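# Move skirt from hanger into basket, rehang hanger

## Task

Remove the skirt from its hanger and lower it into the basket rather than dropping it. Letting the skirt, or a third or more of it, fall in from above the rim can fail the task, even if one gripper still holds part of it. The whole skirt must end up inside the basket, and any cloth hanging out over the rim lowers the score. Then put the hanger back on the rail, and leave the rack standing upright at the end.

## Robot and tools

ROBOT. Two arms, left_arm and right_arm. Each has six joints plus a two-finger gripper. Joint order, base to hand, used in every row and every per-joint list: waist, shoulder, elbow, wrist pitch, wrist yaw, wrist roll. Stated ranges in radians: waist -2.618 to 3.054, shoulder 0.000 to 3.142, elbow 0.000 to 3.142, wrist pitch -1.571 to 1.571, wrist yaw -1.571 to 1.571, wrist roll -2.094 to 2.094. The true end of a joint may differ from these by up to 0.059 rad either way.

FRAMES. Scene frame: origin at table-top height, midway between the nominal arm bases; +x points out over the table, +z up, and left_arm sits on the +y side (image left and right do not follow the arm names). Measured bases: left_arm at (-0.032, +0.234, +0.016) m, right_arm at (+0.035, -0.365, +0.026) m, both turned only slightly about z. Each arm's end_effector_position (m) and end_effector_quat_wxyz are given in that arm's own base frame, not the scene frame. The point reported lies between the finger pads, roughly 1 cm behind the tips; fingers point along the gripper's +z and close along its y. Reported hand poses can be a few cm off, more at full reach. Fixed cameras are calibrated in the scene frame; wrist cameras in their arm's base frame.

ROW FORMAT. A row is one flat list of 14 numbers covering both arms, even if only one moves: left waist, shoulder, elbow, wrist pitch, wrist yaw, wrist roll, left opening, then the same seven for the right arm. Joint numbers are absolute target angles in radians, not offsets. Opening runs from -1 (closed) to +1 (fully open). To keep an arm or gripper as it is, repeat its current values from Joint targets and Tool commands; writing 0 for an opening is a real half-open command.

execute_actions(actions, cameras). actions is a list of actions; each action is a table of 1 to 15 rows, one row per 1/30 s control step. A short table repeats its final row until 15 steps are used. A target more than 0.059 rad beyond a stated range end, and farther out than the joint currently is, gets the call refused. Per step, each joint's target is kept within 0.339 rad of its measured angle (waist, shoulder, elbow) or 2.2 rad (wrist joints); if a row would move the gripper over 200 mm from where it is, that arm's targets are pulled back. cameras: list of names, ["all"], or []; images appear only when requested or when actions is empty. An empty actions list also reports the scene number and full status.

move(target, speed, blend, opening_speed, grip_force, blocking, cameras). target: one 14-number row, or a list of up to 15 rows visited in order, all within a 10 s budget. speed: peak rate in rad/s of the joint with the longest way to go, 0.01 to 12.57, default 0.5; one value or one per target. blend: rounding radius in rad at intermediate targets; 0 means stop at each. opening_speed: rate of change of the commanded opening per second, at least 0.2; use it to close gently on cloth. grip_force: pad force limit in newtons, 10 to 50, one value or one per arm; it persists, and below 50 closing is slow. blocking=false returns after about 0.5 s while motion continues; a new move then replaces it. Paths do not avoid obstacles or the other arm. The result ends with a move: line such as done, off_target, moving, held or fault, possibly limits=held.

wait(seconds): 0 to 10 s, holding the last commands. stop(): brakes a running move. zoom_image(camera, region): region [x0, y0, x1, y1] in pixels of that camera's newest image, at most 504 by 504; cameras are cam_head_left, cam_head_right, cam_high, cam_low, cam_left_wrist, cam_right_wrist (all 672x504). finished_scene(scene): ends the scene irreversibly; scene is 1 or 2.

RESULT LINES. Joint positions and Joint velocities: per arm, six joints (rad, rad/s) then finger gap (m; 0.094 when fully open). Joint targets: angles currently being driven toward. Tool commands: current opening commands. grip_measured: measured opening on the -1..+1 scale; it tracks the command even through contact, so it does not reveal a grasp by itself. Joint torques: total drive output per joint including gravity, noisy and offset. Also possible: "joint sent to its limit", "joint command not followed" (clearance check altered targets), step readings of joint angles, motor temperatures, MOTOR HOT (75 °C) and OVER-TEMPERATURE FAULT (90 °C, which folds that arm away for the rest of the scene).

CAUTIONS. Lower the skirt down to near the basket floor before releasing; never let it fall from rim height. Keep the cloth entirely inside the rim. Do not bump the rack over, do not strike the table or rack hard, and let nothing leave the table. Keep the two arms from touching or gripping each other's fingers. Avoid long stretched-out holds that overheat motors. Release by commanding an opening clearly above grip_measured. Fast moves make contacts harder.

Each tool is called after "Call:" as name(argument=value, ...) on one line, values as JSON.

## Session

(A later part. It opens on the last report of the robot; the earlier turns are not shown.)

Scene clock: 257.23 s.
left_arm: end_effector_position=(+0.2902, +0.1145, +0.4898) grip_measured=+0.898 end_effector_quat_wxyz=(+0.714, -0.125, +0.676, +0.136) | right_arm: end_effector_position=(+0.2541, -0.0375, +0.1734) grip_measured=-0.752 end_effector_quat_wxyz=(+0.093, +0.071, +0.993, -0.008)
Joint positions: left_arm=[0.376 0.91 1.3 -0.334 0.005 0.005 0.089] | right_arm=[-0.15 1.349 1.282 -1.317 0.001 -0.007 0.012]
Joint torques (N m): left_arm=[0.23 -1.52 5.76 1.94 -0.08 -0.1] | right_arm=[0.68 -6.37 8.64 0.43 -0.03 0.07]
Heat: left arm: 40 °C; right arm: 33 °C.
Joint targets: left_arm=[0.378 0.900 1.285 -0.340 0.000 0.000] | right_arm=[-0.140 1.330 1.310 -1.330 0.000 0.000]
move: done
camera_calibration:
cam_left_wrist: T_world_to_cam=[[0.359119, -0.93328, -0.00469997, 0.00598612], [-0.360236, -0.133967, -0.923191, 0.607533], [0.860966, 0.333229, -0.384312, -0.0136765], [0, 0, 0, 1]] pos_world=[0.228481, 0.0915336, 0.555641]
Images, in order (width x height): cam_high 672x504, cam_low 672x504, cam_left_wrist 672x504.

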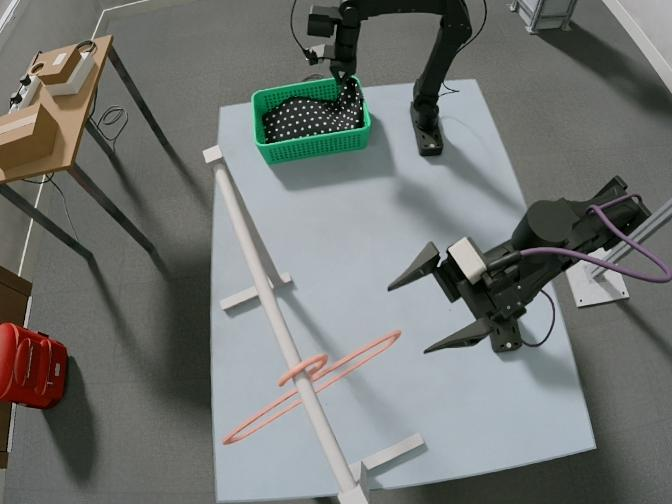

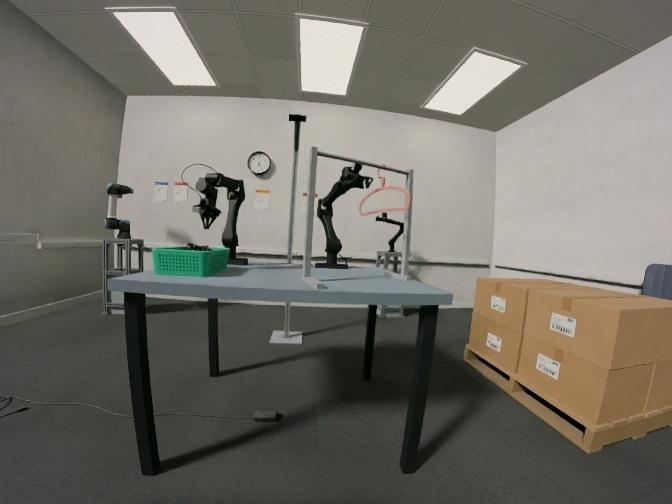

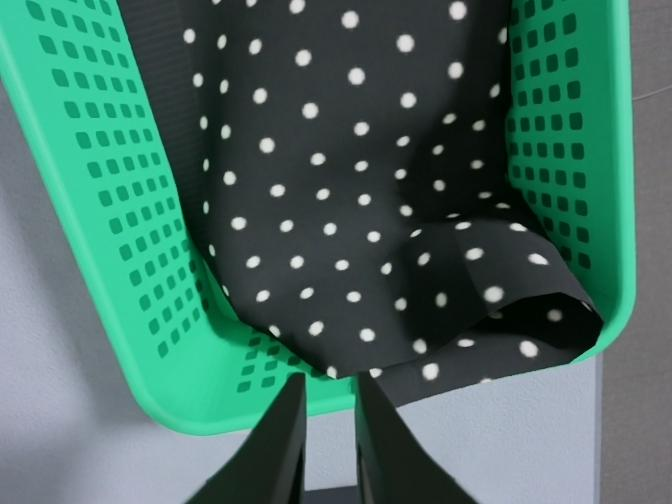

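Call:
move(target=[[0.378,0.90,1.285,-0.34,0.0,0.0,0.9,-0.45,1.26,1.255,-1.345,0,0,0.2],[0.378,0.90,1.285,-0.34,0.0,0.0,0.9,-0.45,1.265,0.74,-0.835,0,0,0.2],[0.378,0.90,1.285,-0.34,0.0,0.0,0.9,-0.38,1.46,0.88,-0.79,0,0,0.2],[0.378,0.90,1.285,-0.34,0.0,0.0,0.9,-0.38,1.46,0.88,-0.79,0,0,-1],[0.378,0.90,1.285,-0.34,0.0,0.0,0.9,-0.38,1.43,1.48,-1.43,0,0,-1]], speed=[0.6,0.4,0.3,0.3,0.4], cameras=["cam_left_wrist","cam_low","cam_high"])

Call:
zoom_image(camera="cam_high", region=[220, 60, 400, 200])

Call:
zoom_image(camera="cam_low", region=[140, 190, 260, 290])

Scene clock: 267.53 s.
left_arm: end_effector_position=(+0.2902, +0.1145, +0.4898) grip_measured=+0.898 end_effector_quat_wxyz=(+0.714, -0.125, +0.676, +0.136) | right_arm: end_effector_position=(+0.2519, -0.1024, +0.1934) grip_measured=-0.994 end_effector_quat_wxyz=(+0.075, +0.196, +0.978, -0.018)
Joint positions: left_arm=[0.376 0.91 1.3 -0.334 0.005 0.005 0.089] | right_arm=[-0.386 1.451 1.452 -1.417 0.006 0.01 0]
Joint torques (N m): left_arm=[0.25 -1.55 5.78 1.93 -0.09 -0.11] | right_arm=[0.39 -7.5 8.54 0.32 -0.09 -0.1]
Heat: left arm: 40 °C; right arm: 33 °C.
Joint targets: left_arm=[0.378 0.900 1.285 -0.340 0.000 0.000] | right_arm=[-0.380 1.430 1.480 -1.430 0.000 0.000]
move: done; target 4's new numbers were sent with right_arm's wrist pitch 0.251 rad from that target
camera_calibration:
cam_left_wrist: T_world_to_cam=[[0.359119, -0.93328, -0.00469997, 0.00598612], [-0.360236, -0.133967, -0.923191, 0.607533], [0.860966, 0.333229, -0.384312, -0.0136765], [0, 0, 0, 1]] pos_world=[0.228481, 0.0915336, 0.555641]
Images, in order (width x height): cam_high 672x504, cam_low 672x504, cam_left_wrist 672x504.

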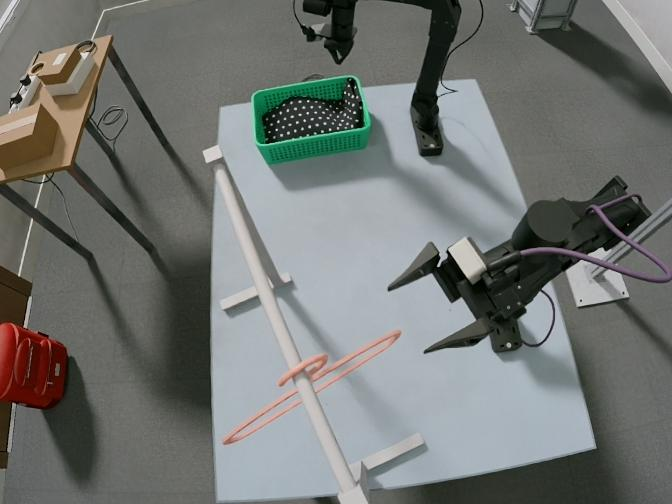

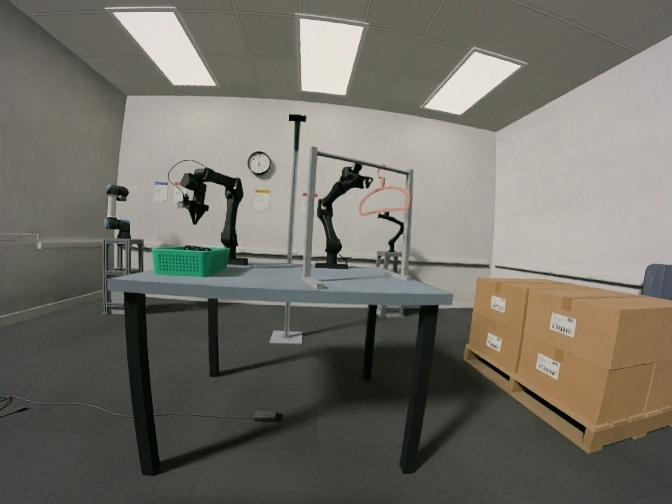

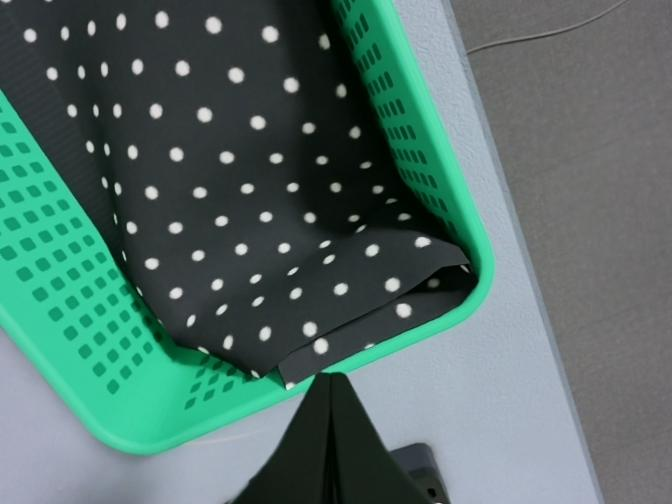

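Scaled by 2.800.

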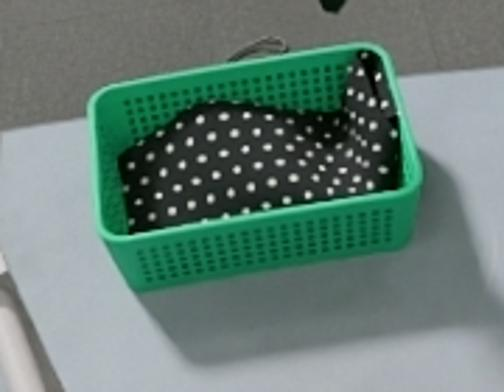

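Scaled by 4.200.

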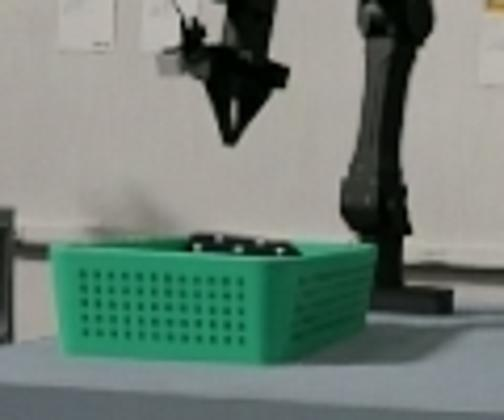

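Call:
move(target=[[0.378,0.90,1.285,-0.34,0.0,0.0,0.9,-0.50,1.26,1.10,-1.19,0,0,-1],[0.378,0.90,1.285,-0.34,0.0,0.0,0.9,-0.50,1.26,0.72,-0.815,0,0,-1],[0.378,0.90,1.285,-0.34,0.0,0.0,0.9,-0.50,1.26,1.10,-1.19,0,0,-1],[0.378,0.90,1.285,-0.34,0.0,0.0,0.9,-0.34,1.235,1.05,-1.17,0,0,-1],[0.378,0.90,1.285,-0.34,0.0,0.0,0.9,-0.34,1.235,0.70,-0.82,0,0,-1],[0.378,0.90,1.285,-0.34,0.0,0.0,0.9,-0.34,1.235,1.22,-1.33,0,0,-1]], speed=0.6, blend=[0.03,0,0.05,0.03,0,0], cameras=["cam_left_wrist","cam_low","cam_high"])

Call:
zoom_image(camera="cam_low", region=[140, 190, 260, 290])

Scene clock: 275.80 s.
left_arm: end_effector_position=(+0.2902, +0.1145, +0.4898) grip_measured=+0.898 end_effector_quat_wxyz=(+0.714, -0.125, +0.676, +0.136) | right_arm: end_effector_position=(+0.2207, -0.0770, +0.1699) grip_measured=-0.994 end_effector_quat_wxyz=(+0.098, +0.175, +0.980, -0.013)
Joint positions: left_arm=[0.376 0.91 1.3 -0.334 0.005 0.005 0.089] | right_arm=[-0.345 1.249 1.194 -1.317 -0.007 0.01 0]
Joint torques (N m): left_arm=[0.25 -1.5 5.79 1.94 -0.08 -0.11] | right_arm=[0.32 -5.18 8.4 0.43 0.03 -0.12]
Heat: left arm: 40 °C; right arm: 33 °C.
Joint targets: left_arm=[0.378 0.900 1.285 -0.340 0.000 0.000] | right_arm=[-0.340 1.235 1.220 -1.330 0.000 0.000]
move: done
camera_calibration:
cam_left_wrist: T_world_to_cam=[[0.359119, -0.93328, -0.00469997, 0.00598612], [-0.360236, -0.133967, -0.923191, 0.607533], [0.860966, 0.333229, -0.384312, -0.0136765], [0, 0, 0, 1]] pos_world=[0.228481, 0.0915336, 0.555641]
Images, in order (width x height): cam_high 672x504, cam_low 672x504, cam_left_wrist 672x504.

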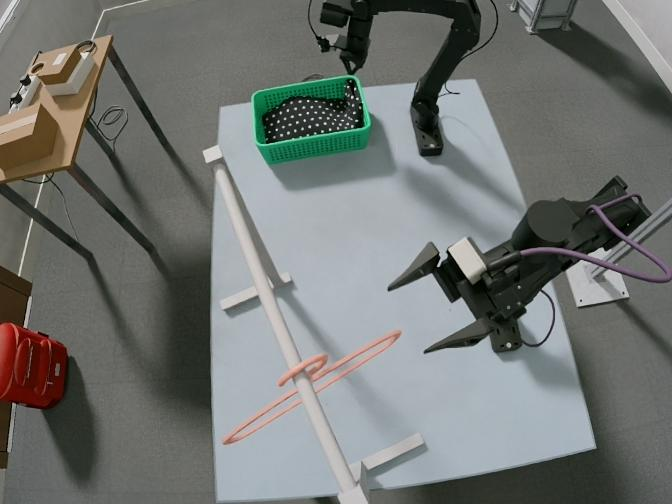

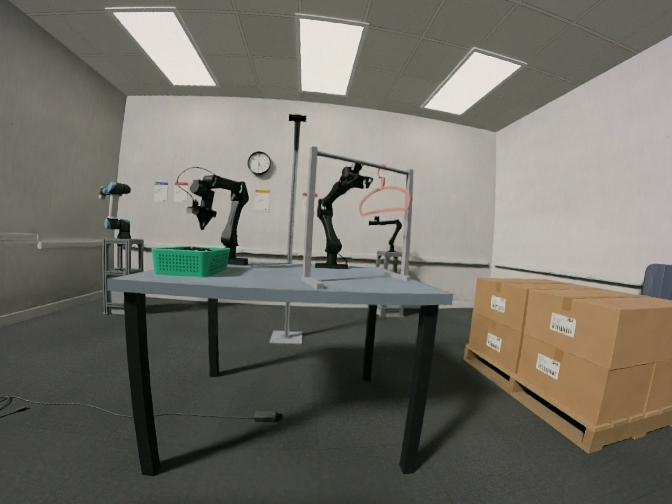

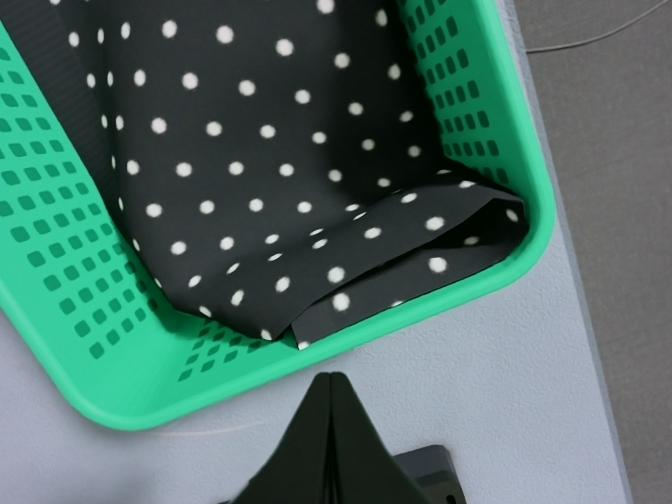

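Scaled by 4.200.

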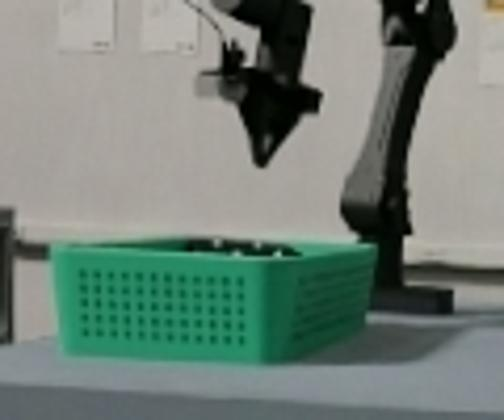

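Call:
finished_scene(scene=2)

The scene is finished: the task was done.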